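# Move the workbench hose from red port to blue port

## Task

At the workbench, release the latched hose from the manifold's red port and insert it into the blue port far enough that it latches there. The task fails if the robot topples or is left leaning, or if anything is knocked or placed outside the work area.

## Robot and tools

ROBOT. A TidyBot++: a wheeled base 0.54 m long, 0.50 m wide and 0.38 m tall on four driven casters, carrying one seven-joint arm with a two-finger gripper. The arm's shoulder sits 0.12 m ahead of the base centre at 0.68 m height. Two cameras: base_camera on the chassis, and wrist_camera, which looks along the hand's pointing direction. Segment lengths: upper arm 0.42 m, forearm 0.31 m, wrist-to-hand-point 0.31 m. The arm begins folded, hand pointing down, poking up to 0.08 m past the base's front edge. A downward-pointing hand reaches at most about 0.94 m above the floor, and only near the base. Light loose objects may occasionally get nudged by outside forces.

FRAMES. Base frame: origin on the floor below the base centre, x ahead, y to the left, z up, in metres. hand_pose and hand_target are reported in it; the hand point lies midway between the finger pads, the hand's own z axis runs out along the fingers, and the fingers close along its y axis. The odometry frame is where the base frame was when the scene began; base_odometry gives x, y and a heading in radians (left positive, -3.142 to 3.142), from wheel turns only, so slip counts as motion and drift builds up. base_tilt is in degrees, positive when leaning forward or right, with roughly 1 degree of bias.

move. Every argument besides cameras and blocking forms the action; with no action it only reports state and images (and the scene number).
- base: an object of relative offsets from where the base is now, measured along its current axes. translate_m: metres, forward positive, -2 to 2. strafe_m: metres, left positive, -2 to 2. rotate_rad: radians, counter-clockwise seen from above positive, -6.3 to 6.3. A base move is cut off after 14 s (time_out).
- joints: an object of absolute angle targets in radians, keyed by name. joint_1_rad (any angle; positive turns the arm clockwise from above, opposite to heading), joint_2_rad -2.249 to 2.249 (shoulder, 0 = upper arm vertical, positive leans forward), joint_3_rad (any angle), joint_4_rad -2.579 to 2.579 (elbow, 0 = straight; with joint_3 at 3.14, negative folds the forearm forward), joint_5_rad (any angle), joint_6_rad -2.099 to 2.099 (wrist), joint_7_rad (any angle; at 1.57 with hand down, fingers open left/right). Unlimited joints go the short way, so send steps below half a turn. gripper_pos is absolute, 0 (open, about 85 mm gap) to 1 (closed). Done tolerances are roughly 0.04 to 0.11 rad per joint, 0.03 for the gripper.
- target: one list of seven numbers [x, y, z, qw, qx, qy, qz], an absolute hand pose in the base frame (metres, then a unit quaternion), written the way hand_pose prints it. Alongside target, joints may hold only gripper_pos.
- speeds: caps for this action only. translate_m and strafe_m 0.05 to 0.5 m/s (when both are used, give the cap under just one); rotate_rad 0.1 to 1.57 rad/s.
- min_time_s: 0.1 to 8 s, a floor on how long each arm motion takes.
- cameras: list of "base_camera", "wrist_camera" or "all"; [] for none. blocking: true (default) waits until everything rests; false returns within about half a second while motion continues.
Unknown keys make a call invalid; out-of-range values are refused, and a refusal or an unrequested stop cancels the remaining robot calls of that reply.

OTHER TOOLS. wait(seconds 0 to 10, cameras) lets time pass and returns state, ending early once motions settle. stop(cameras) brakes all running motions. zoom_image(camera, region [x0, y0, x1, y1] in pixels from the top-left, at most 504 by 504) enlarges part of the latest image. read_manual gives licence texts only. finished_scene(scene = the current scene number) ends the scene irreversibly; the goal must hold without the robot.

RESULT LINES. move: "done" or the worst status. base_status, joint_status, hand_status: done, moving, off_target (resting short and perhaps still pushing), not_followed (a safety check withheld targets), contact_stop, time_out, torque_fault, limit_stop_at_motor_heat. "joint command not followed" with "cause:" marks a predicted self-collision; "pose unreachable" a withheld target. joint_positions gives angles; motor_effort gives percent of max torque, with the peak of the last action in brackets. hand_target is where the joints' targets would put the hand. on_its_own lists uncommanded behaviour. ARM HIT, MOTOR HOT and OVER-TEMPERATURE FAULT are warnings; pictures names the images in order; earlier move reports a non-blocking move.

PRACTICAL NOTES. After a target, the hand usually lands within about 3 cm; correct by adding (desired minus measured) to the last target. To keep the hand still, resend hand_target, not hand_pose. Loads make the arm sag. Targets low and close in front of the base, or far from the current pose, can swing the arm into the chassis; nothing prevents that. Distant unreachable poses wander up to 10 s then time out.

AVOID. Tipping: don't drive or turn while the arm is snagged high up, don't yank sideways on a raised hand, and don't reach far out from folded over nearby furniture; backing off or retracting the arm rights a slight lean. Don't ram the arm into things: torque faults (limits 104.5 N m for joints 1 to 4, 51.3 N m for 5 to 7) freeze the arm for 10 s. Don't hold the arm stretched or straining for long, since motors overheat. Don't drop the hose, slam it, grip it hard while it is still latched and pulling, or knock anything outside the work area.

Each tool is called after "Emit:" as name([rows], argument=value, ...), one row to a line, values as JSON.

## Session

Emit:
move()

Scene clock: 0.00 s.
base_odometry: x=+0.000 y=+0.000 heading=+0.000
base_tilt: forward=+0.0 right=+0.6
base_status: not commanded
joint_positions: joint_1_rad=-0.033 joint_2_rad=-0.362 joint_3_rad=+3.121 joint_4_rad=-2.552 joint_5_rad=-0.049 joint_6_rad=-0.831 joint_7_rad=+1.588 gripper_pos=+0.000
joint_status: not commanded
motor_effort: joint_1_rad=+0 joint_2_rad=-1 joint_3_rad=+0 joint_4_rad=+12 joint_5_rad=+0 joint_6_rad=+2 joint_7_rad=+0
hand_pose: x=+0.2628 y=+0.0196 z=+0.5840 quat_wxyz=(-0.017, +0.998, +0.020, +0.060) (m; base frame)
hand_target: x=+0.2628 y=+0.0196 z=+0.5840 quat_wxyz=(-0.017, +0.998, +0.020, +0.060) (m; base frame)
hand_status: not commanded
pictures: base_camera, wrist_camera
Images, in order (width x height): base_camera 644x364, wrist_camera 644x476.

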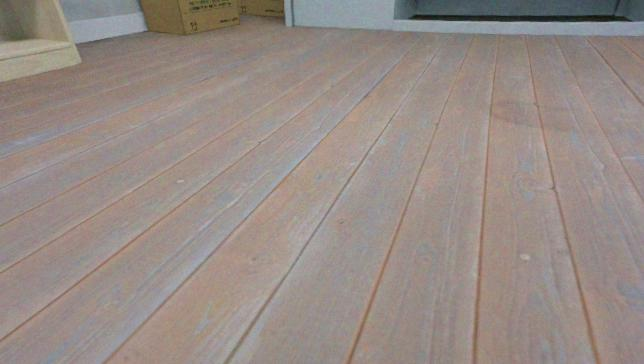

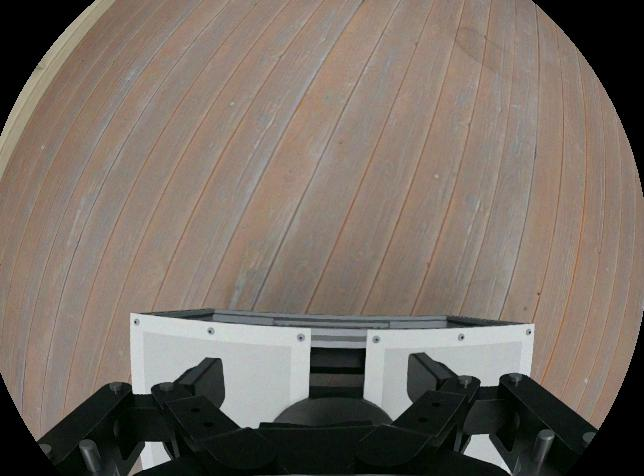

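Emit:
move(joints={"joint_6_rad": 0.4}, cameras=["wrist_camera"])

Emit:
move(base={"rotate_rad": 1.4}, cameras=["wrist_camera"])

Emit:
move(base={"rotate_rad": 1.4}, cameras=["wrist_camera"])

Emit:
move(base={"rotate_rad": 1.4}, cameras=["wrist_camera"])

Scene clock: 2.20 s.
move: done
base_odometry: x=+0.000 y=+0.000 heading=+0.000
base_tilt: forward=+0.0 right=+0.6
base_status: not commanded
joint_positions: joint_1_rad=-0.033 joint_2_rad=-0.362 joint_3_rad=+3.121 joint_4_rad=-2.552 joint_5_rad=-0.049 joint_6_rad=+0.298 joint_7_rad=+1.588 gripper_pos=+0.000
joint_status: all done
motor_effort: joint_1_rad=+0(1) joint_2_rad=-3(5) joint_3_rad=+0(1) joint_4_rad=+17(18) joint_5_rad=+0(1) joint_6_rad=+9(9) joint_7_rad=+1(1)
hand_pose: x=+0.5208 y=+0.0187 z=+0.7949 quat_wxyz=(-0.015, +0.811, +0.007, +0.585) (m; base frame)
hand_target: x=+0.5292 y=+0.0179 z=+0.8253 quat_wxyz=(-0.015, +0.780, +0.006, +0.626) (m; base frame)
hand_status: not commanded
pictures: wrist_camera
Images, in order (width x height): wrist_camera 644x476.

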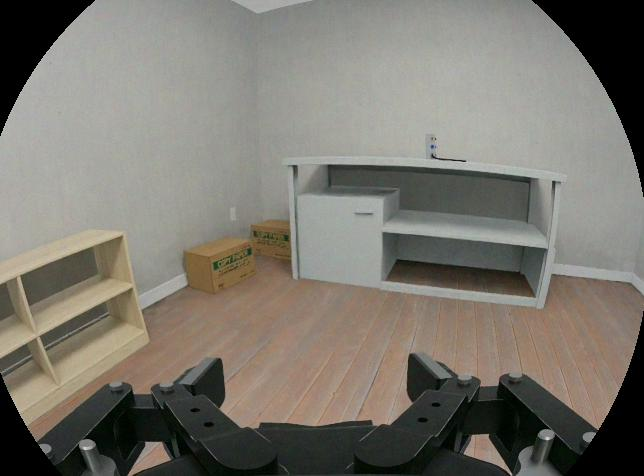

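Scene clock: 4.57 s.
move: done
base_odometry: x=+0.000 y=+0.000 heading=+1.400
base_tilt: forward=+0.0 right=+0.6
base_status: done
joint_positions: joint_1_rad=-0.034 joint_2_rad=-0.362 joint_3_rad=+3.120 joint_4_rad=-2.552 joint_5_rad=-0.049 joint_6_rad=+0.299 joint_7_rad=+1.588 gripper_pos=+0.000
joint_status: not commanded
motor_effort: joint_1_rad=+0(1) joint_2_rad=-5(5) joint_3_rad=+0(2) joint_4_rad=+17(18) joint_5_rad=-1(1) joint_6_rad=+9(9) joint_7_rad=+0(1)
hand_pose: x=+0.5208 y=+0.0191 z=+0.7950 quat_wxyz=(-0.015, +0.811, +0.008, +0.585) (m; base frame)
hand_target: x=+0.5292 y=+0.0179 z=+0.8253 quat_wxyz=(-0.015, +0.780, +0.006, +0.626) (m; base frame)
hand_status: not commanded
pictures: wrist_camera
Images, in order (width x height): wrist_camera 644x476.

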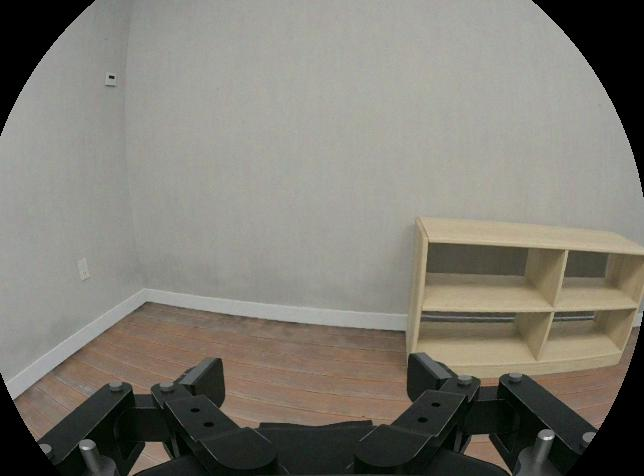

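Scene clock: 6.77 s.
move: done
base_odometry: x=+0.000 y=+0.000 heading=+2.800
base_tilt: forward=+0.0 right=+0.6
base_status: done
joint_positions: joint_1_rad=-0.034 joint_2_rad=-0.362 joint_3_rad=+3.120 joint_4_rad=-2.552 joint_5_rad=-0.049 joint_6_rad=+0.299 joint_7_rad=+1.588 gripper_pos=+0.000
joint_status: not commanded
motor_effort: joint_1_rad=+0(1) joint_2_rad=-4(5) joint_3_rad=+0(2) joint_4_rad=+16(17) joint_5_rad=+0(1) joint_6_rad=+9(9) joint_7_rad=+0(1)
hand_pose: x=+0.5208 y=+0.0192 z=+0.7950 quat_wxyz=(-0.015, +0.811, +0.008, +0.585) (m; base frame)
hand_target: x=+0.5292 y=+0.0179 z=+0.8253 quat_wxyz=(-0.015, +0.780, +0.006, +0.626) (m; base frame)
hand_status: not commanded
pictures: wrist_camera
Images, in order (width x height): wrist_camera 644x476.

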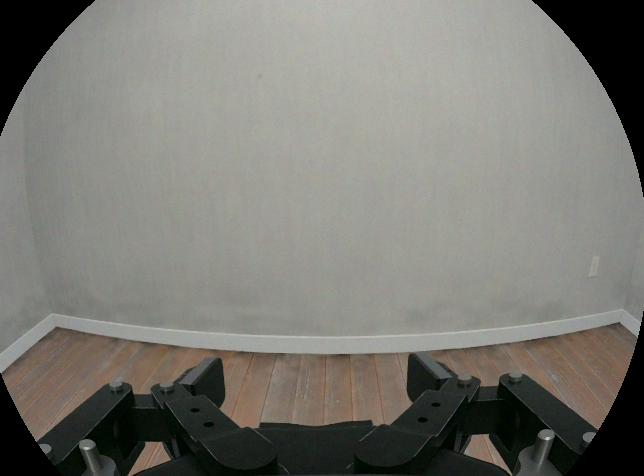

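Scene clock: 8.97 s.
move: done
base_odometry: x=+0.000 y=+0.000 heading=-2.084
base_tilt: forward=+0.0 right=+0.6
base_status: done
joint_positions: joint_1_rad=-0.034 joint_2_rad=-0.362 joint_3_rad=+3.120 joint_4_rad=-2.552 joint_5_rad=-0.049 joint_6_rad=+0.299 joint_7_rad=+1.588 gripper_pos=+0.000
joint_status: not commanded
motor_effort: joint_1_rad=-1(1) joint_2_rad=-4(5) joint_3_rad=+0(2) joint_4_rad=+17(17) joint_5_rad=+0(1) joint_6_rad=+9(9) joint_7_rad=+1(1)
hand_pose: x=+0.5208 y=+0.0193 z=+0.7950 quat_wxyz=(-0.015, +0.811, +0.008, +0.585) (m; base frame)
hand_target: x=+0.5292 y=+0.0179 z=+0.8253 quat_wxyz=(-0.015, +0.780, +0.006, +0.626) (m; base frame)
hand_status: not commanded
pictures: wrist_camera
Images, in order (width x height): wrist_camera 644x476.

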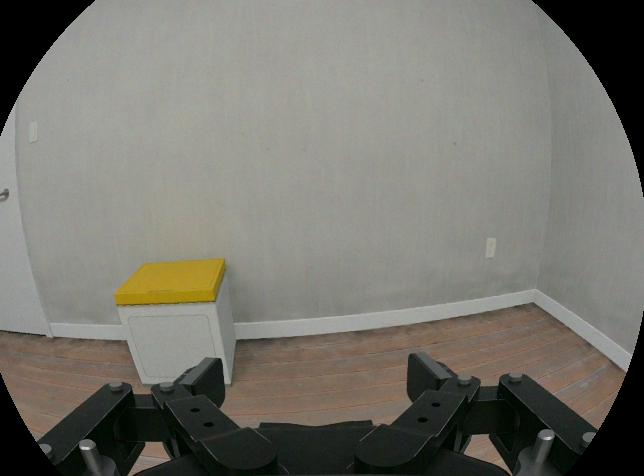

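Emit:
move(base={"rotate_rad": 1.834}, cameras=["wrist_camera"])

Emit:
zoom_image(camera="wrist_camera", region=[200, 100, 450, 280])

Scene clock: 11.80 s.
move: done
base_odometry: x=+0.000 y=+0.000 heading=-0.250
base_tilt: forward=+0.0 right=+0.6
base_status: done
joint_positions: joint_1_rad=-0.034 joint_2_rad=-0.362 joint_3_rad=+3.120 joint_4_rad=-2.552 joint_5_rad=-0.049 joint_6_rad=+0.299 joint_7_rad=+1.588 gripper_pos=+0.000
joint_status: not commanded
motor_effort: joint_1_rad=+0(1) joint_2_rad=-3(5) joint_3_rad=-1(2) joint_4_rad=+18(18) joint_5_rad=-1(1) joint_6_rad=+9(9) joint_7_rad=+1(1)
hand_pose: x=+0.5208 y=+0.0193 z=+0.7950 quat_wxyz=(-0.015, +0.811, +0.008, +0.585) (m; base frame)
hand_target: x=+0.5292 y=+0.0179 z=+0.8253 quat_wxyz=(-0.015, +0.780, +0.006, +0.626) (m; base frame)
hand_status: not commanded
pictures: wrist_camera
Images, in order (width x height): wrist_camera 644x476.

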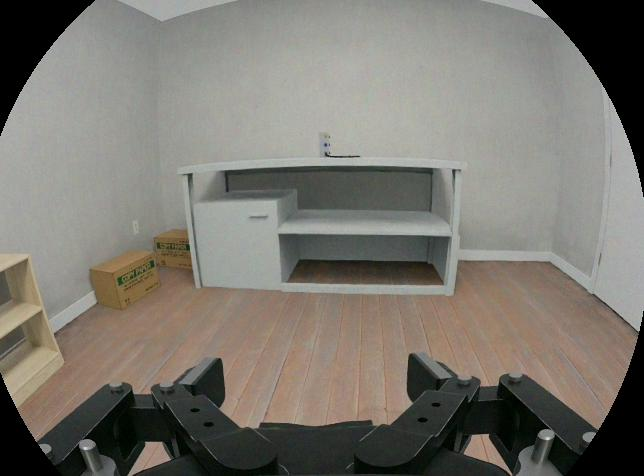

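Scaled by 2.016.

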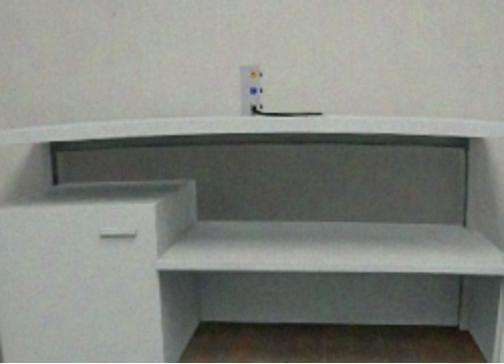

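Emit:
move(base={"translate_m": 0.9}, cameras=["wrist_camera"])

Emit:
zoom_image(camera="wrist_camera", region=[240, 60, 420, 200])

Scene clock: 15.43 s.
move: done
base_odometry: x=+0.872 y=-0.222 heading=-0.249
base_tilt: forward=+0.0 right=+0.6
base_status: done
joint_positions: joint_1_rad=-0.034 joint_2_rad=-0.363 joint_3_rad=+3.120 joint_4_rad=-2.552 joint_5_rad=-0.049 joint_6_rad=+0.303 joint_7_rad=+1.588 gripper_pos=+0.000
joint_status: not commanded
motor_effort: joint_1_rad=+0(1) joint_2_rad=-4(6) joint_3_rad=-1(1) joint_4_rad=+16(18) joint_5_rad=+0(1) joint_6_rad=+9(10) joint_7_rad=+0(1)
hand_pose: x=+0.5211 y=+0.0193 z=+0.7963 quat_wxyz=(-0.015, +0.809, +0.008, +0.587) (m; base frame)
hand_target: x=+0.5292 y=+0.0179 z=+0.8253 quat_wxyz=(-0.015, +0.780, +0.006, +0.626) (m; base frame)
hand_status: not commanded
pictures: wrist_camera
Images, in order (width x height): wrist_camera 644x476.

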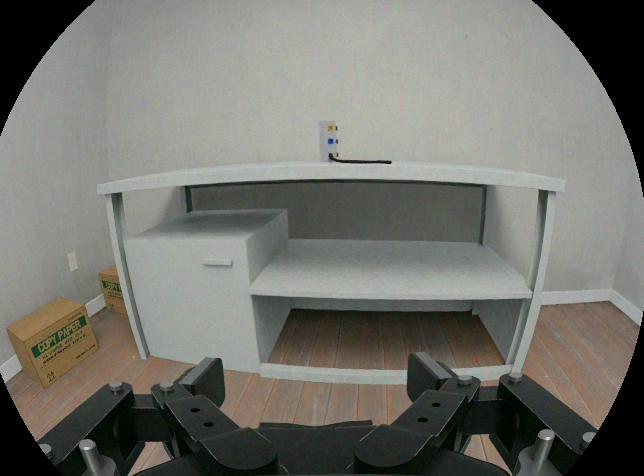

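Scaled by 2.800.

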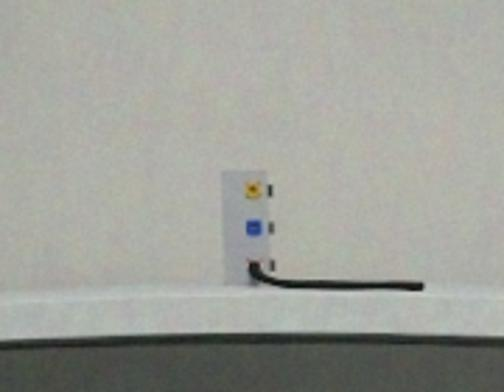

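Emit:
move(base={"translate_m": 0.55}, joints={"joint_2_rad": 0.0, "joint_4_rad": -1.6, "joint_6_rad": -0.4}, cameras=["all"])

Emit:
zoom_image(camera="wrist_camera", region=[240, 60, 420, 200])

Scene clock: 18.90 s.
move: done
base_odometry: x=+1.405 y=-0.358 heading=-0.248
base_tilt: forward=+0.0 right=+0.6
base_status: done
joint_positions: joint_1_rad=-0.034 joint_2_rad=-0.026 joint_3_rad=+3.120 joint_4_rad=-1.628 joint_5_rad=-0.049 joint_6_rad=-0.313 joint_7_rad=+1.588 gripper_pos=+0.000
joint_status: all done
motor_effort: joint_1_rad=+0(1) joint_2_rad=-17(20) joint_3_rad=-1(1) joint_4_rad=+19(20) joint_5_rad=+0(1) joint_6_rad=+9(10) joint_7_rad=+0(1)
hand_pose: x=+0.7137 y=+0.0391 z=+0.9878 quat_wxyz=(-0.030, +0.818, +0.015, +0.575) (m; base frame)
hand_target: x=+0.7148 y=+0.0394 z=+0.9640 quat_wxyz=(-0.030, +0.841, +0.016, +0.540) (m; base frame)
hand_status: not commanded
pictures: base_camera, wrist_camera
Images, in order (width x height): base_camera 644x364, wrist_camera 644x476.

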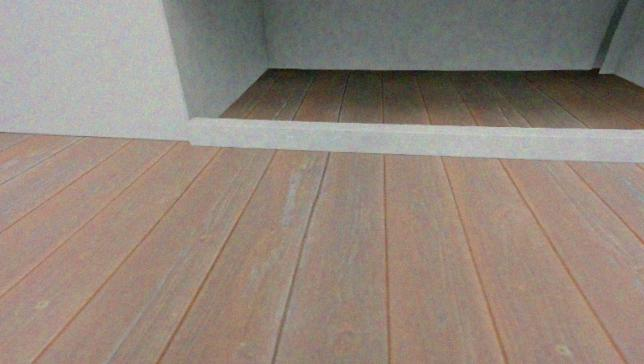

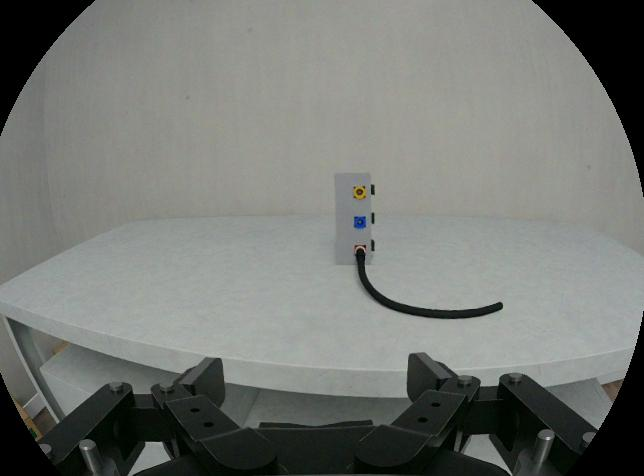

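Scaled by 2.800.

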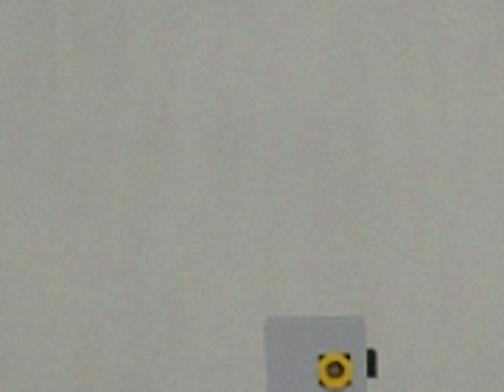

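Emit:
zoom_image(camera="wrist_camera", region=[310, 160, 420, 280])

Scaled by 4.200.

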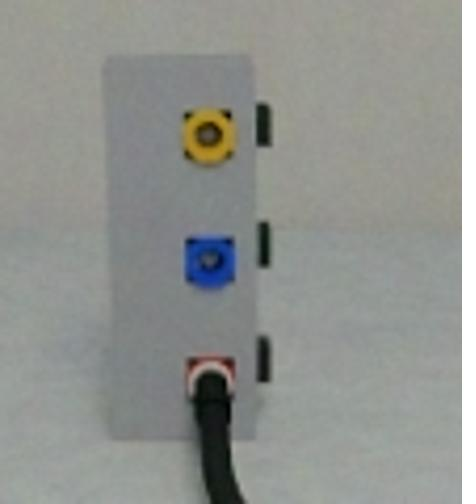

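Emit:
move(base={"translate_m": 0.25, "strafe_m": -0.08, "rotate_rad": -0.06}, speeds={"translate_m": 0.25}, cameras=["all"])

Emit:
zoom_image(camera="wrist_camera", region=[222, 130, 442, 330])

Scene clock: 22.37 s.
move: done
base_odometry: x=+1.628 y=-0.497 heading=-0.309
base_tilt: forward=+0.0 right=+0.6
base_status: done
joint_positions: joint_1_rad=-0.032 joint_2_rad=-0.020 joint_3_rad=+3.123 joint_4_rad=-1.626 joint_5_rad=-0.049 joint_6_rad=-0.318 joint_7_rad=+1.588 gripper_pos=+0.000
joint_status: not commanded
motor_effort: joint_1_rad=+0(2) joint_2_rad=-18(21) joint_3_rad=-1(3) joint_4_rad=+19(20) joint_5_rad=-1(1) joint_6_rad=+9(9) joint_7_rad=+1(1)
hand_pose: x=+0.7156 y=+0.0360 z=+0.9836 quat_wxyz=(-0.029, +0.820, +0.013, +0.571) (m; base frame)
hand_target: x=+0.7148 y=+0.0394 z=+0.9640 quat_wxyz=(-0.030, +0.841, +0.016, +0.540) (m; base frame)
hand_status: not commanded
pictures: base_camera, wrist_camera
Images, in order (width x height): base_camera 644x364, wrist_camera 644x476.

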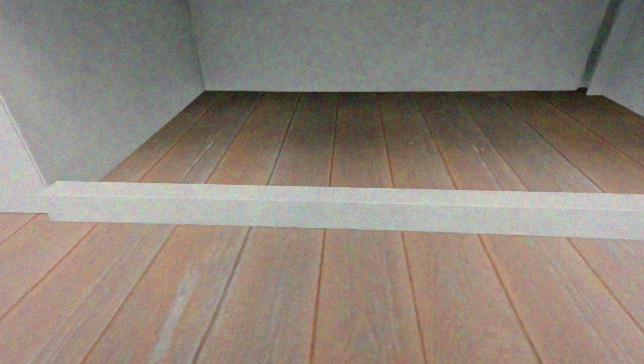

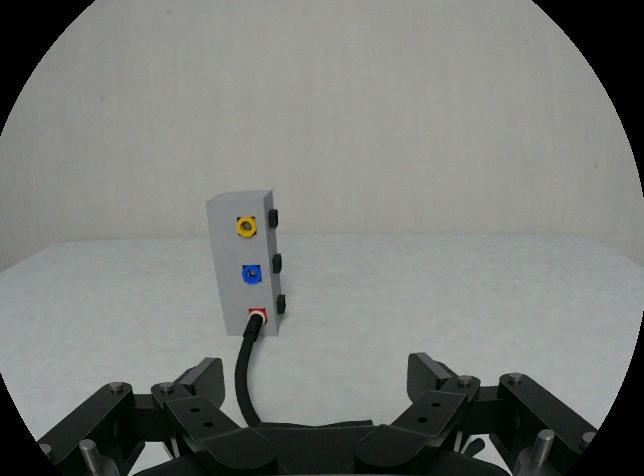

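Scaled by 2.291.

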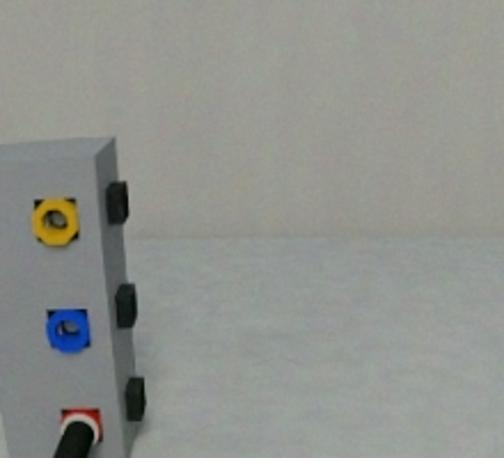

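Emit:
move(base={"translate_m": 0.18, "strafe_m": 0.157, "rotate_rad": -0.03}, speeds={"translate_m": 0.2}, target=[0.6, 0.0, 0.96, 0, 0.819, 0, 0.574], cameras=["all"])

Emit:
zoom_image(camera="wrist_camera", region=[222, 160, 442, 360])

Scene clock: 28.00 s.
move: done
base_odometry: x=+1.847 y=-0.402 heading=-0.339
base_tilt: forward=+0.0 right=+0.6
base_status: done
joint_positions: joint_1_rad=-0.023 joint_2_rad=-0.291 joint_3_rad=+3.140 joint_4_rad=-1.907 joint_5_rad=-0.043 joint_6_rad=-0.318 joint_7_rad=+1.588 gripper_pos=+0.000
joint_status: not commanded
motor_effort: joint_1_rad=+0(3) joint_2_rad=-9(18) joint_3_rad=+0(3) joint_4_rad=+19(20) joint_5_rad=+0(1) joint_6_rad=+9(10) joint_7_rad=+1(1)
hand_pose: x=+0.6029 y=+0.0174 z=+0.9605 quat_wxyz=(-0.019, +0.823, +0.004, +0.568) (m; base frame)
hand_target: x=+0.6000 y=+0.0000 z=+0.9600 quat_wxyz=(+0.000, +0.819, +0.000, +0.574) (m; base frame)
hand_status: done (0.018 m and 2.4 deg from the pose sent, 0.123 m and 3.6 deg at the start)
pictures: base_camera, wrist_camera
Images, in order (width x height): base_camera 644x364, wrist_camera 644x476.

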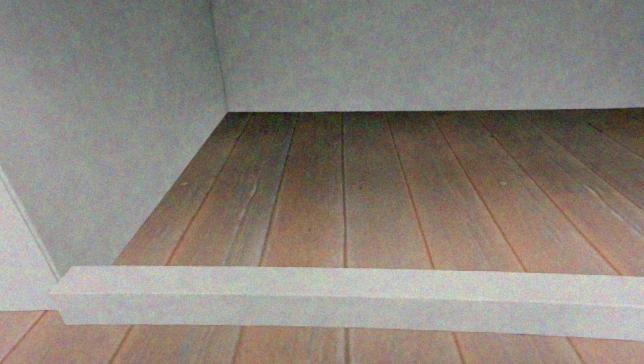

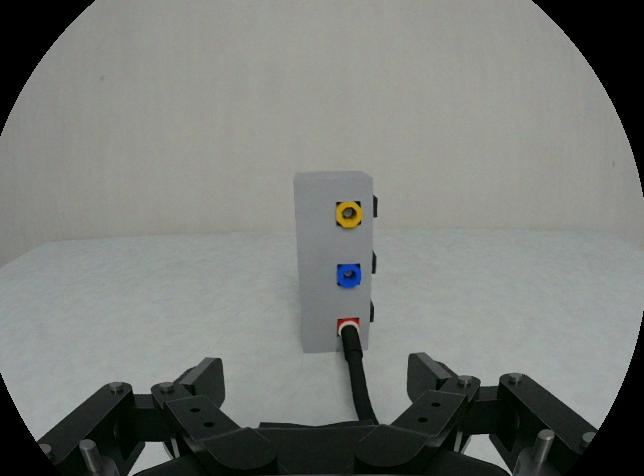

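Scaled by 2.291.

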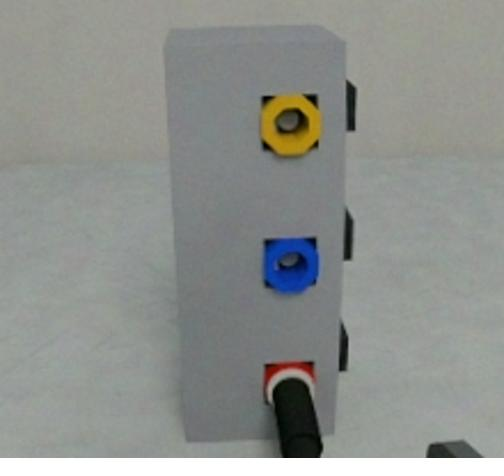

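Emit:
zoom_image(camera="wrist_camera", region=[310, 240, 400, 360])

Scaled by 4.200.

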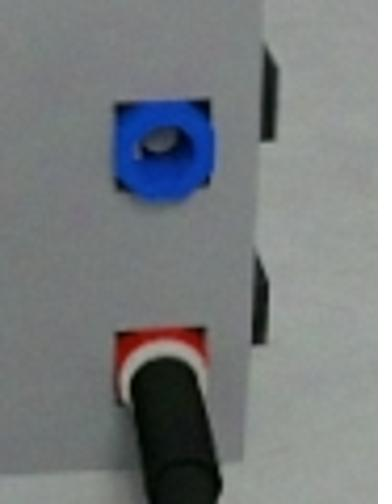

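Emit:
move(target=[0.66, -0.18, 0.93, -0.173, 0.781, 0.246, 0.547], cameras=["wrist_camera"])

Emit:
zoom_image(camera="wrist_camera", region=[222, 160, 442, 360])

Scene clock: 31.93 s.
move: done
base_odometry: x=+1.847 y=-0.402 heading=-0.339
base_tilt: forward=+0.0 right=+0.6
base_status: not commanded
joint_positions: joint_1_rad=-1.595 joint_2_rad=-1.022 joint_3_rad=+4.290 joint_4_rad=-1.385 joint_5_rad=+0.394 joint_6_rad=-0.887 joint_7_rad=+2.111 gripper_pos=+0.000
joint_status: not commanded
motor_effort: joint_1_rad=+0(2) joint_2_rad=+27(27) joint_3_rad=-15(16) joint_4_rad=+8(20) joint_5_rad=-5(5) joint_6_rad=+8(10) joint_7_rad=+0(1)
hand_pose: x=+0.6633 y=-0.1611 z=+0.9645 quat_wxyz=(-0.195, +0.770, +0.209, +0.570) (m; base frame)
hand_target: x=+0.6600 y=-0.1800 z=+0.9300 quat_wxyz=(-0.173, +0.781, +0.246, +0.547) (m; base frame)
hand_status: done (0.040 m and 5.7 deg from the pose sent, 0.208 m and 33.4 deg at the start)
pictures: wrist_camera
Images, in order (width x height): wrist_camera 644x476.

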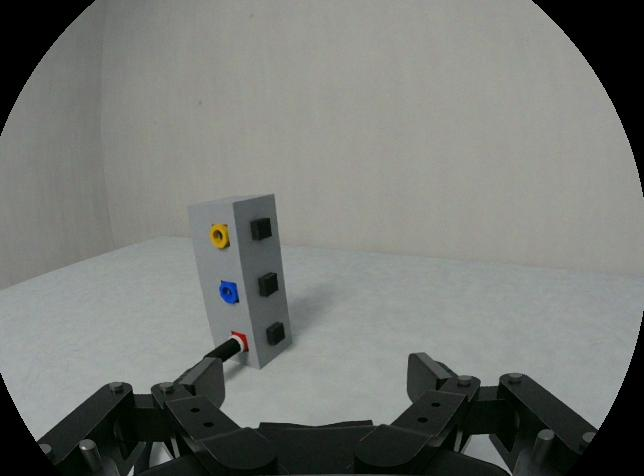

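Scaled by 2.291.

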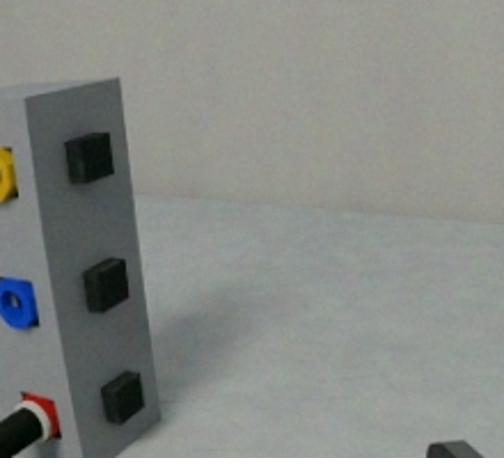

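Emit:
move(target=[0.77, -0.13, 0.90, -0.100, 0.866, 0.192, 0.451], joints={"gripper_pos": 1.0}, cameras=["wrist_camera"])

Emit:
zoom_image(camera="wrist_camera", region=[172, 200, 472, 440])

Scene clock: 37.53 s.
move: done
base_odometry: x=+1.847 y=-0.402 heading=-0.339
base_tilt: forward=+0.0 right=+0.6
base_status: not commanded
joint_positions: joint_1_rad=-1.970 joint_2_rad=-0.895 joint_3_rad=+4.529 joint_4_rad=-1.176 joint_5_rad=+0.651 joint_6_rad=-0.942 joint_7_rad=+1.946 gripper_pos=+0.999
joint_status: all done
motor_effort: joint_1_rad=+0(2) joint_2_rad=+29(31) joint_3_rad=-15(17) joint_4_rad=+9(12) joint_5_rad=-3(5) joint_6_rad=+8(8) joint_7_rad=+0(1)
hand_pose: x=+0.7781 y=-0.1101 z=+0.9182 quat_wxyz=(-0.114, +0.835, +0.221, +0.490) (m; base frame)
hand_target: x=+0.7700 y=-0.1300 z=+0.9000 quat_wxyz=(-0.100, +0.866, +0.192, +0.451) (m; base frame)
hand_status: done (0.028 m and 6.8 deg from the pose sent, 0.129 m and 20.7 deg at the start)
pictures: wrist_camera
Images, in order (width x height): wrist_camera 644x476.

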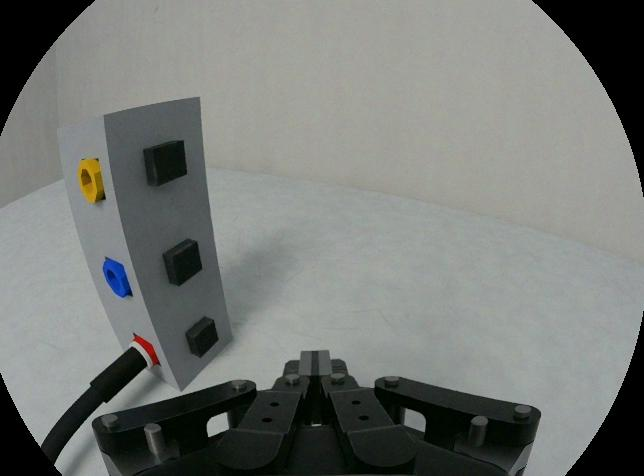

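Scaled by 1.680.

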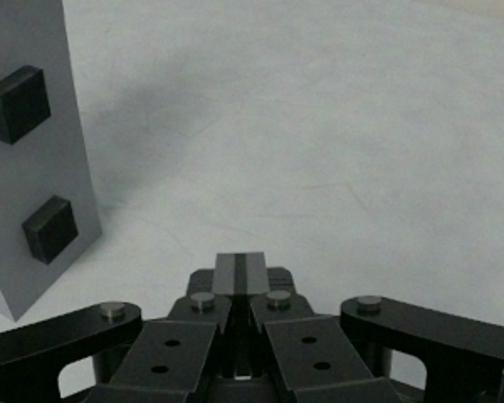

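Emit:
move(target=[0.767, -0.085, 0.877, -0.100, 0.866, 0.192, 0.451], min_time_s=1.5, cameras=["wrist_camera"])

Emit:
zoom_image(camera="wrist_camera", region=[172, 240, 412, 440])

Scene clock: 40.60 s.
move: done
base_odometry: x=+1.847 y=-0.402 heading=-0.339
base_tilt: forward=+0.0 right=+0.6
base_status: not commanded
joint_positions: joint_1_rad=-1.969 joint_2_rad=-0.850 joint_3_rad=+4.570 joint_4_rad=-1.287 joint_5_rad=+0.652 joint_6_rad=-0.939 joint_7_rad=+1.857 gripper_pos=+0.999
joint_status: not commanded
motor_effort: joint_1_rad=-1(2) joint_2_rad=+26(30) joint_3_rad=-14(15) joint_4_rad=+10(11) joint_5_rad=-2(3) joint_6_rad=+6(8) joint_7_rad=+0(1)
hand_pose: x=+0.7587 y=-0.0752 z=+0.8781 quat_wxyz=(-0.114, +0.860, +0.226, +0.443) (m; base frame)
hand_target: x=+0.7670 y=-0.0850 z=+0.8770 quat_wxyz=(-0.100, +0.866, +0.192, +0.451) (m; base frame)
hand_status: done (0.013 m and 4.3 deg from the pose sent, 0.049 m and 6.8 deg at the start)
pictures: wrist_camera
Images, in order (width x height): wrist_camera 644x476.

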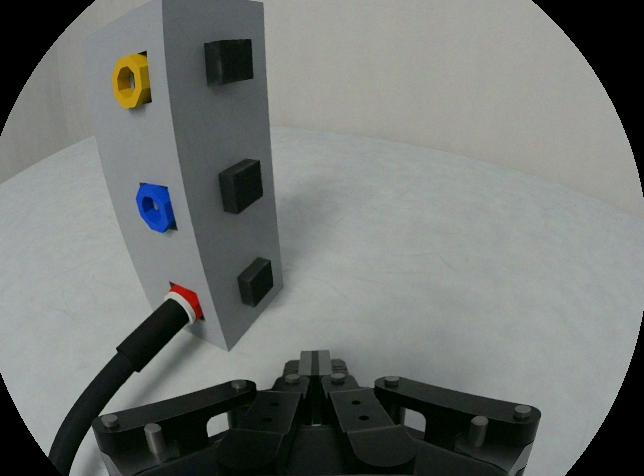

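Scaled by 2.100.

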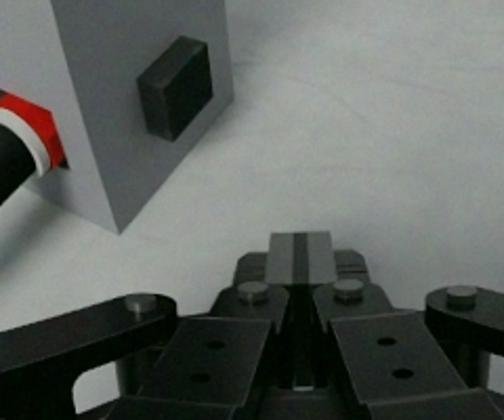

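Emit:
move(target=[0.80, -0.05, 0.87, -0.100, 0.866, 0.192, 0.451], min_time_s=1.5, cameras=["wrist_camera"])

Emit:
zoom_image(camera="wrist_camera", region=[172, 240, 412, 440])

Scene clock: 44.60 s.
move: done
base_odometry: x=+1.847 y=-0.402 heading=-0.339
base_tilt: forward=+0.0 right=+0.6
base_status: not commanded
joint_positions: joint_1_rad=-2.068 joint_2_rad=-0.842 joint_3_rad=+4.602 joint_4_rad=-1.260 joint_5_rad=+0.723 joint_6_rad=-0.921 joint_7_rad=+1.779 gripper_pos=+0.999
joint_status: not commanded
motor_effort: joint_1_rad=-2(3) joint_2_rad=+24(27) joint_3_rad=-10(14) joint_4_rad=+7(10) joint_5_rad=-2(2) joint_6_rad=+3(6) joint_7_rad=+1(1)
hand_pose: x=+0.7822 y=-0.0466 z=+0.8781 quat_wxyz=(-0.106, +0.861, +0.223, +0.444) (m; base frame)
hand_target: x=+0.8000 y=-0.0500 z=+0.8700 quat_wxyz=(-0.100, +0.866, +0.192, +0.451) (m; base frame)
hand_status: done (0.020 m and 3.8 deg from the pose sent, 0.049 m and 4.3 deg at the start)
pictures: wrist_camera
Images, in order (width x height): wrist_camera 644x476.

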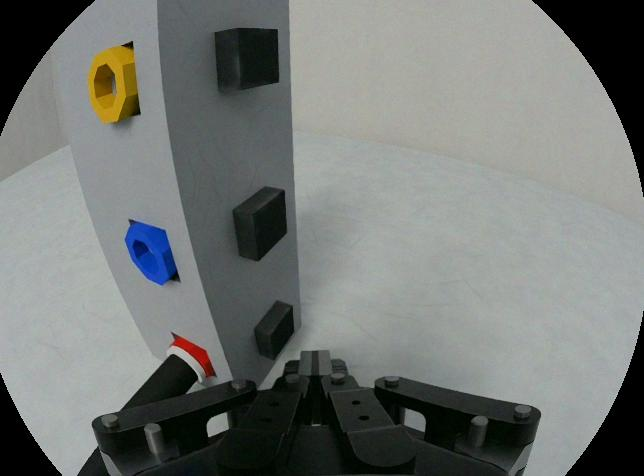

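Scaled by 2.100.

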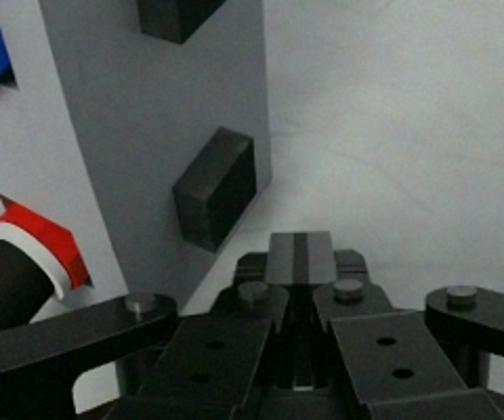

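Emit:
move(target=[0.81, -0.02, 0.863, -0.100, 0.866, 0.192, 0.451], min_time_s=1.5, cameras=["wrist_camera"])

Emit:
zoom_image(camera="wrist_camera", region=[172, 240, 412, 440])

Scene clock: 47.10 s.
move: off_target
base_odometry: x=+1.847 y=-0.402 heading=-0.339
base_tilt: forward=+0.0 right=+0.6
base_status: not commanded
joint_positions: joint_1_rad=-2.101 joint_2_rad=-0.824 joint_3_rad=+4.629 joint_4_rad=-1.260 joint_5_rad=+0.764 joint_6_rad=-0.900 joint_7_rad=+1.711 gripper_pos=+0.999
joint_status: not commanded
motor_effort: joint_1_rad=-6(7) joint_2_rad=+23(25) joint_3_rad=-9(10) joint_4_rad=+7(8) joint_5_rad=-1(2) joint_6_rad=+5(6) joint_7_rad=+0(1)
hand_pose: x=+0.7917 y=-0.0398 z=+0.8781 quat_wxyz=(-0.095, +0.866, +0.208, +0.445) (m; base frame)
hand_target: x=+0.8100 y=-0.0200 z=+0.8630 quat_wxyz=(-0.100, +0.866, +0.192, +0.451) (m; base frame)
hand_status: off_target (0.031 m and 2.0 deg from the pose sent, 0.041 m and 3.8 deg at the start)
pictures: wrist_camera
Images, in order (width x height): wrist_camera 644x476.

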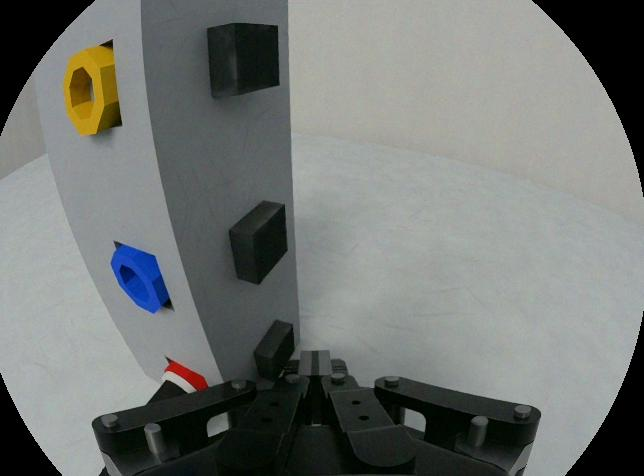

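Scaled by 2.100.

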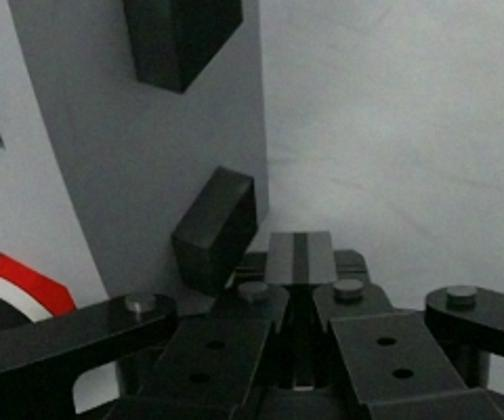

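Emit:
move(target=[0.81, 0.005, 0.86, -0.100, 0.866, 0.192, 0.451], min_time_s=1.5, cameras=["wrist_camera"])

Emit:
zoom_image(camera="wrist_camera", region=[172, 240, 412, 440])

Scene clock: 49.17 s.
move: off_target
base_odometry: x=+1.847 y=-0.402 heading=-0.339
base_tilt: forward=+0.0 right=+0.6
base_status: not commanded
joint_positions: joint_1_rad=-2.110 joint_2_rad=-0.799 joint_3_rad=+4.654 joint_4_rad=-1.264 joint_5_rad=+0.790 joint_6_rad=-0.891 joint_7_rad=+1.652 gripper_pos=+0.999
joint_status: not commanded
motor_effort: joint_1_rad=-10(10) joint_2_rad=+22(23) joint_3_rad=-9(10) joint_4_rad=+6(7) joint_5_rad=-1(2) joint_6_rad=+7(7) joint_7_rad=+0(1)
hand_pose: x=+0.7949 y=-0.0426 z=+0.8782 quat_wxyz=(-0.081, +0.873, +0.189, +0.443) (m; base frame)
hand_target: x=+0.8100 y=+0.0050 z=+0.8600 quat_wxyz=(-0.100, +0.866, +0.192, +0.451) (m; base frame)
hand_status: off_target (0.053 m and 2.5 deg from the pose sent, 0.052 m and 2.0 deg at the start)
pictures: wrist_camera
Images, in order (width x height): wrist_camera 644x476.

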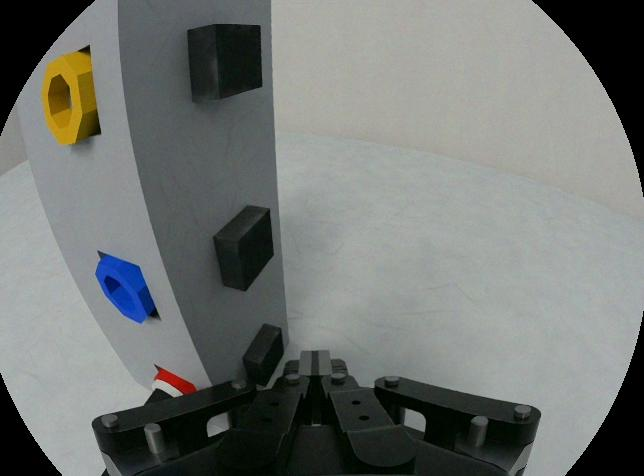

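Scaled by 2.100.

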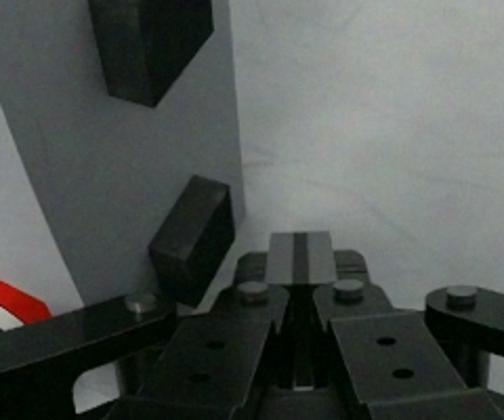

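Emit:
move(target=[0.80, -0.04, 0.90, -0.100, 0.866, 0.192, 0.451], min_time_s=1.5, cameras=["wrist_camera"])

Emit:
zoom_image(camera="wrist_camera", region=[172, 240, 412, 440])

Scene clock: 54.77 s.
move: done
base_odometry: x=+1.847 y=-0.402 heading=-0.339
base_tilt: forward=+0.0 right=+0.6
base_status: not commanded
joint_positions: joint_1_rad=-2.121 joint_2_rad=-0.799 joint_3_rad=+4.640 joint_4_rad=-1.211 joint_5_rad=+0.790 joint_6_rad=-0.891 joint_7_rad=+1.652 gripper_pos=+0.999
joint_status: not commanded
motor_effort: joint_1_rad=+0(10) joint_2_rad=+28(30) joint_3_rad=-14(16) joint_4_rad=+12(13) joint_5_rad=-1(3) joint_6_rad=+8(11) joint_7_rad=+0(1)
hand_pose: x=+0.8045 y=-0.0474 z=+0.9036 quat_wxyz=(-0.086, +0.864, +0.177, +0.463) (m; base frame)
hand_target: x=+0.8000 y=-0.0400 z=+0.9000 quat_wxyz=(-0.100, +0.866, +0.192, +0.451) (m; base frame)
hand_status: done (0.009 m and 2.7 deg from the pose sent, 0.023 m and 2.5 deg at the start)
pictures: wrist_camera
Images, in order (width x height): wrist_camera 644x476.

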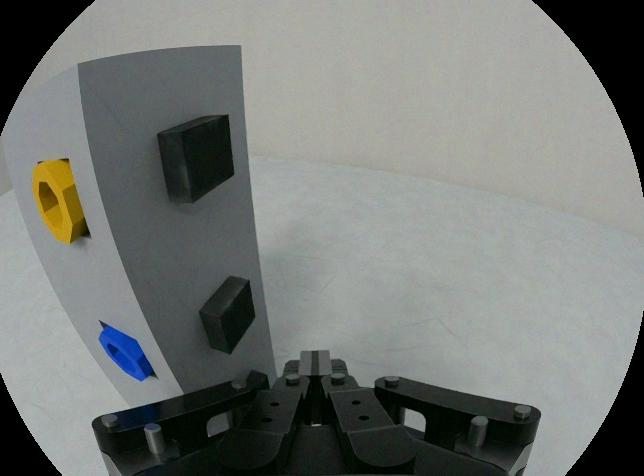

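Scaled by 2.100.

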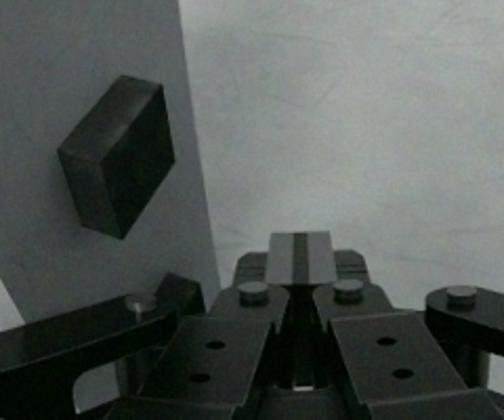

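Emit:
move(target=[0.778, -0.05, 0.885, -0.13, 0.856, 0.24, 0.44], min_time_s=1.5)

Emit:
move(target=[0.778, 0.0, 0.88, -0.13, 0.856, 0.24, 0.44], min_time_s=2, cameras=["wrist_camera"])

Emit:
zoom_image(camera="wrist_camera", region=[172, 240, 412, 440])

Scene clock: 57.70 s.
move: done
base_odometry: x=+1.847 y=-0.402 heading=-0.339
base_tilt: forward=+0.0 right=+0.6
base_status: not commanded
joint_positions: joint_1_rad=-2.089 joint_2_rad=-0.838 joint_3_rad=+4.579 joint_4_rad=-1.211 joint_5_rad=+0.736 joint_6_rad=-0.909 joint_7_rad=+1.770 gripper_pos=+0.999
joint_status: not commanded
motor_effort: joint_1_rad=+0(2) joint_2_rad=+28(30) joint_3_rad=-14(15) joint_4_rad=+11(12) joint_5_rad=-1(2) joint_6_rad=+8(9) joint_7_rad=+0(1)
hand_pose: x=+0.7934 y=-0.0430 z=+0.9095 quat_wxyz=(-0.108, +0.849, +0.216, +0.470) (m; base frame)
hand_target: x=+0.7780 y=-0.0500 z=+0.8850 quat_wxyz=(-0.130, +0.856, +0.240, +0.440) (m; base frame)
hand_status: done (0.030 m and 5.2 deg from the pose sent, 0.032 m and 9.2 deg at the start)
pictures: none

Scene clock: 60.00 s.
move: done
base_odometry: x=+1.847 y=-0.402 heading=-0.339
base_tilt: forward=+0.0 right=+0.6
base_status: not commanded
joint_positions: joint_1_rad=-2.089 joint_2_rad=-0.838 joint_3_rad=+4.586 joint_4_rad=-1.227 joint_5_rad=+0.736 joint_6_rad=-0.909 joint_7_rad=+1.770 gripper_pos=+0.999
joint_status: not commanded
motor_effort: joint_1_rad=-6(7) joint_2_rad=+27(29) joint_3_rad=-14(15) joint_4_rad=+5(12) joint_5_rad=-4(5) joint_6_rad=+4(8) joint_7_rad=+1(1)
hand_pose: x=+0.7910 y=-0.0399 z=+0.9010 quat_wxyz=(-0.107, +0.852, +0.220, +0.463) (m; base frame)
hand_target: x=+0.7780 y=+0.0000 z=+0.8800 quat_wxyz=(-0.130, +0.856, +0.240, +0.440) (m; base frame)
hand_status: done (0.047 m and 4.4 deg from the pose sent, 0.054 m and 5.2 deg at the start)
pictures: wrist_camera
Images, in order (width x height): wrist_camera 644x476.

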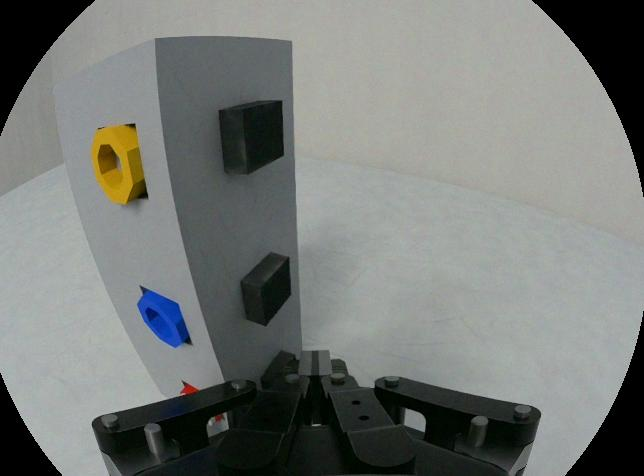

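Scaled by 2.100.

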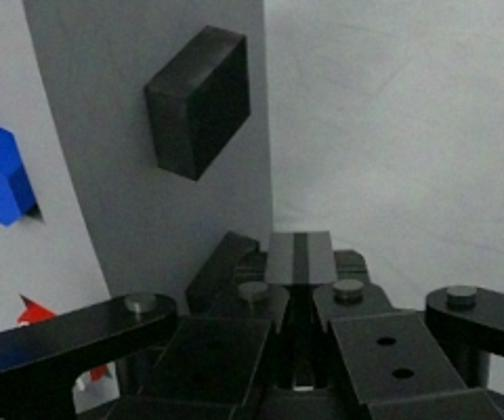

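Emit:
move(target=[0.778, 0.05, 0.872, -0.13, 0.856, 0.24, 0.44], min_time_s=2, cameras=["wrist_camera"])

Emit:
zoom_image(camera="wrist_camera", region=[172, 240, 412, 440])

Scene clock: 62.60 s.
move: off_target
base_odometry: x=+1.847 y=-0.402 heading=-0.339
base_tilt: forward=+0.0 right=+0.6
base_status: not commanded
joint_positions: joint_1_rad=-2.091 joint_2_rad=-0.800 joint_3_rad=+4.645 joint_4_rad=-1.271 joint_5_rad=+0.736 joint_6_rad=-0.893 joint_7_rad=+1.734 gripper_pos=+0.999
joint_status: not commanded
motor_effort: joint_1_rad=-13(13) joint_2_rad=+26(29) joint_3_rad=-17(17) joint_4_rad=+2(8) joint_5_rad=-8(8) joint_6_rad=+5(8) joint_7_rad=+0(1)
hand_pose: x=+0.7870 y=-0.0387 z=+0.8785 quat_wxyz=(-0.088, +0.866, +0.215, +0.442) (m; base frame)
hand_target: x=+0.7780 y=+0.0500 z=+0.8720 quat_wxyz=(-0.130, +0.856, +0.240, +0.440) (m; base frame)
hand_status: off_target (0.089 m and 5.7 deg from the pose sent, 0.095 m and 4.4 deg at the start)
pictures: wrist_camera
Images, in order (width x height): wrist_camera 644x476.

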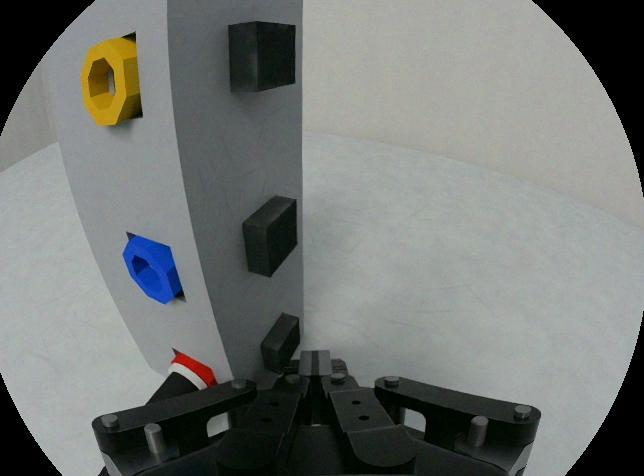

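Scaled by 2.100.

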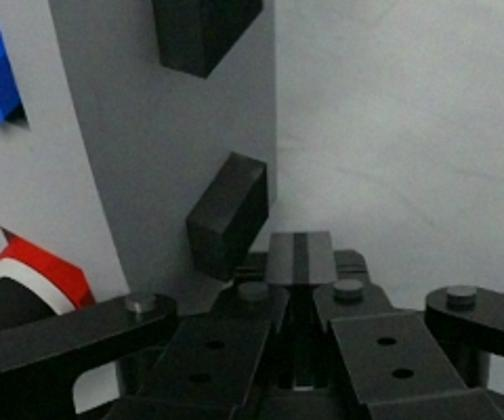

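Emit:
move(target=[0.778, -0.05, 0.885, -0.13, 0.856, 0.24, 0.44], min_time_s=1.5)

Emit:
move(target=[0.778, 0.02, 0.885, -0.13, 0.856, 0.24, 0.44], min_time_s=2)

Emit:
move(target=[0.778, 0.06, 0.885, -0.13, 0.856, 0.24, 0.44], min_time_s=2, cameras=["wrist_camera"])

Emit:
zoom_image(camera="wrist_camera", region=[172, 240, 412, 440])

Scene clock: 64.77 s.
move: done
base_odometry: x=+1.847 y=-0.402 heading=-0.339
base_tilt: forward=+0.0 right=+0.6
base_status: not commanded
joint_positions: joint_1_rad=-2.086 joint_2_rad=-0.841 joint_3_rad=+4.582 joint_4_rad=-1.221 joint_5_rad=+0.727 joint_6_rad=-0.910 joint_7_rad=+1.776 gripper_pos=+0.999
joint_status: not commanded
motor_effort: joint_1_rad=+0(14) joint_2_rad=+29(31) joint_3_rad=-14(18) joint_4_rad=+11(13) joint_5_rad=-2(8) joint_6_rad=+8(11) joint_7_rad=+0(1)
hand_pose: x=+0.7908 y=-0.0405 z=+0.9039 quat_wxyz=(-0.112, +0.850, +0.219, +0.466) (m; base frame)
hand_target: x=+0.7780 y=-0.0500 z=+0.8850 quat_wxyz=(-0.130, +0.856, +0.240, +0.440) (m; base frame)
hand_status: done (0.025 m and 4.3 deg from the pose sent, 0.016 m and 5.7 deg at the start)
pictures: none

Scene clock: 67.07 s.
move: off_target
base_odometry: x=+1.847 y=-0.402 heading=-0.339
base_tilt: forward=+0.0 right=+0.6
base_status: not commanded
joint_positions: joint_1_rad=-2.088 joint_2_rad=-0.828 joint_3_rad=+4.608 joint_4_rad=-1.238 joint_5_rad=+0.727 joint_6_rad=-0.910 joint_7_rad=+1.775 gripper_pos=+0.999
joint_status: not commanded
motor_effort: joint_1_rad=-6(6) joint_2_rad=+28(29) joint_3_rad=-16(16) joint_4_rad=+6(12) joint_5_rad=-5(5) joint_6_rad=+6(8) joint_7_rad=+1(1)
hand_pose: x=+0.7890 y=-0.0405 z=+0.8920 quat_wxyz=(-0.101, +0.856, +0.223, +0.454) (m; base frame)
hand_target: x=+0.7780 y=+0.0200 z=+0.8850 quat_wxyz=(-0.130, +0.856, +0.240, +0.440) (m; base frame)
hand_status: off_target (0.062 m and 4.2 deg from the pose sent, 0.065 m and 4.3 deg at the start)
pictures: none

Scene clock: 69.37 s.
move: off_target
base_odometry: x=+1.847 y=-0.402 heading=-0.339
base_tilt: forward=+0.0 right=+0.6
base_status: not commanded
joint_positions: joint_1_rad=-2.101 joint_2_rad=-0.788 joint_3_rad=+4.648 joint_4_rad=-1.240 joint_5_rad=+0.727 joint_6_rad=-0.910 joint_7_rad=+1.720 gripper_pos=+0.999
joint_status: not commanded
motor_effort: joint_1_rad=-13(14) joint_2_rad=+28(29) joint_3_rad=-17(17) joint_4_rad=+3(7) joint_5_rad=-9(9) joint_6_rad=+5(6) joint_7_rad=+1(1)
hand_pose: x=+0.7889 y=-0.0397 z=+0.8896 quat_wxyz=(-0.090, +0.868, +0.204, +0.444) (m; base frame)
hand_target: x=+0.7780 y=+0.0600 z=+0.8850 quat_wxyz=(-0.130, +0.856, +0.240, +0.440) (m; base frame)
hand_status: off_target (0.100 m and 6.3 deg from the pose sent, 0.101 m and 4.2 deg at the start)
pictures: wrist_camera
Images, in order (width x height): wrist_camera 644x476.

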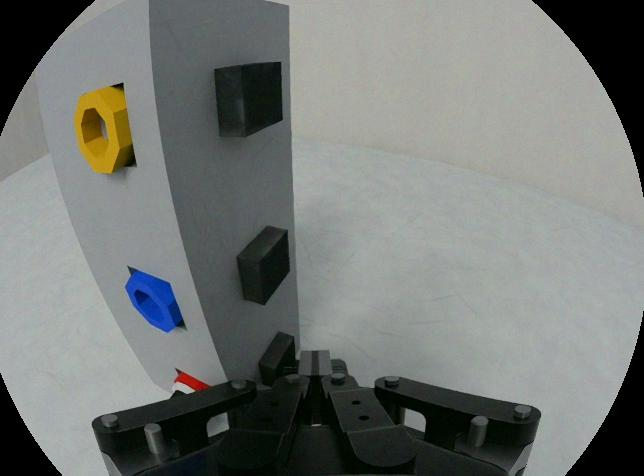

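Scaled by 2.100.

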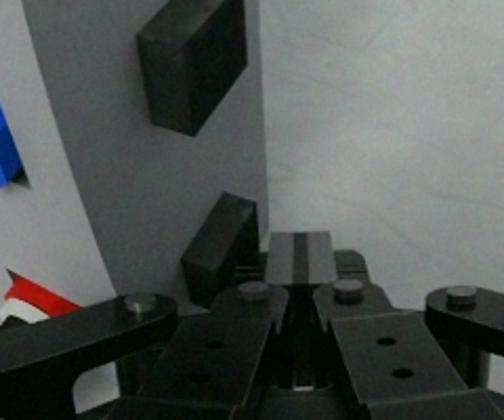

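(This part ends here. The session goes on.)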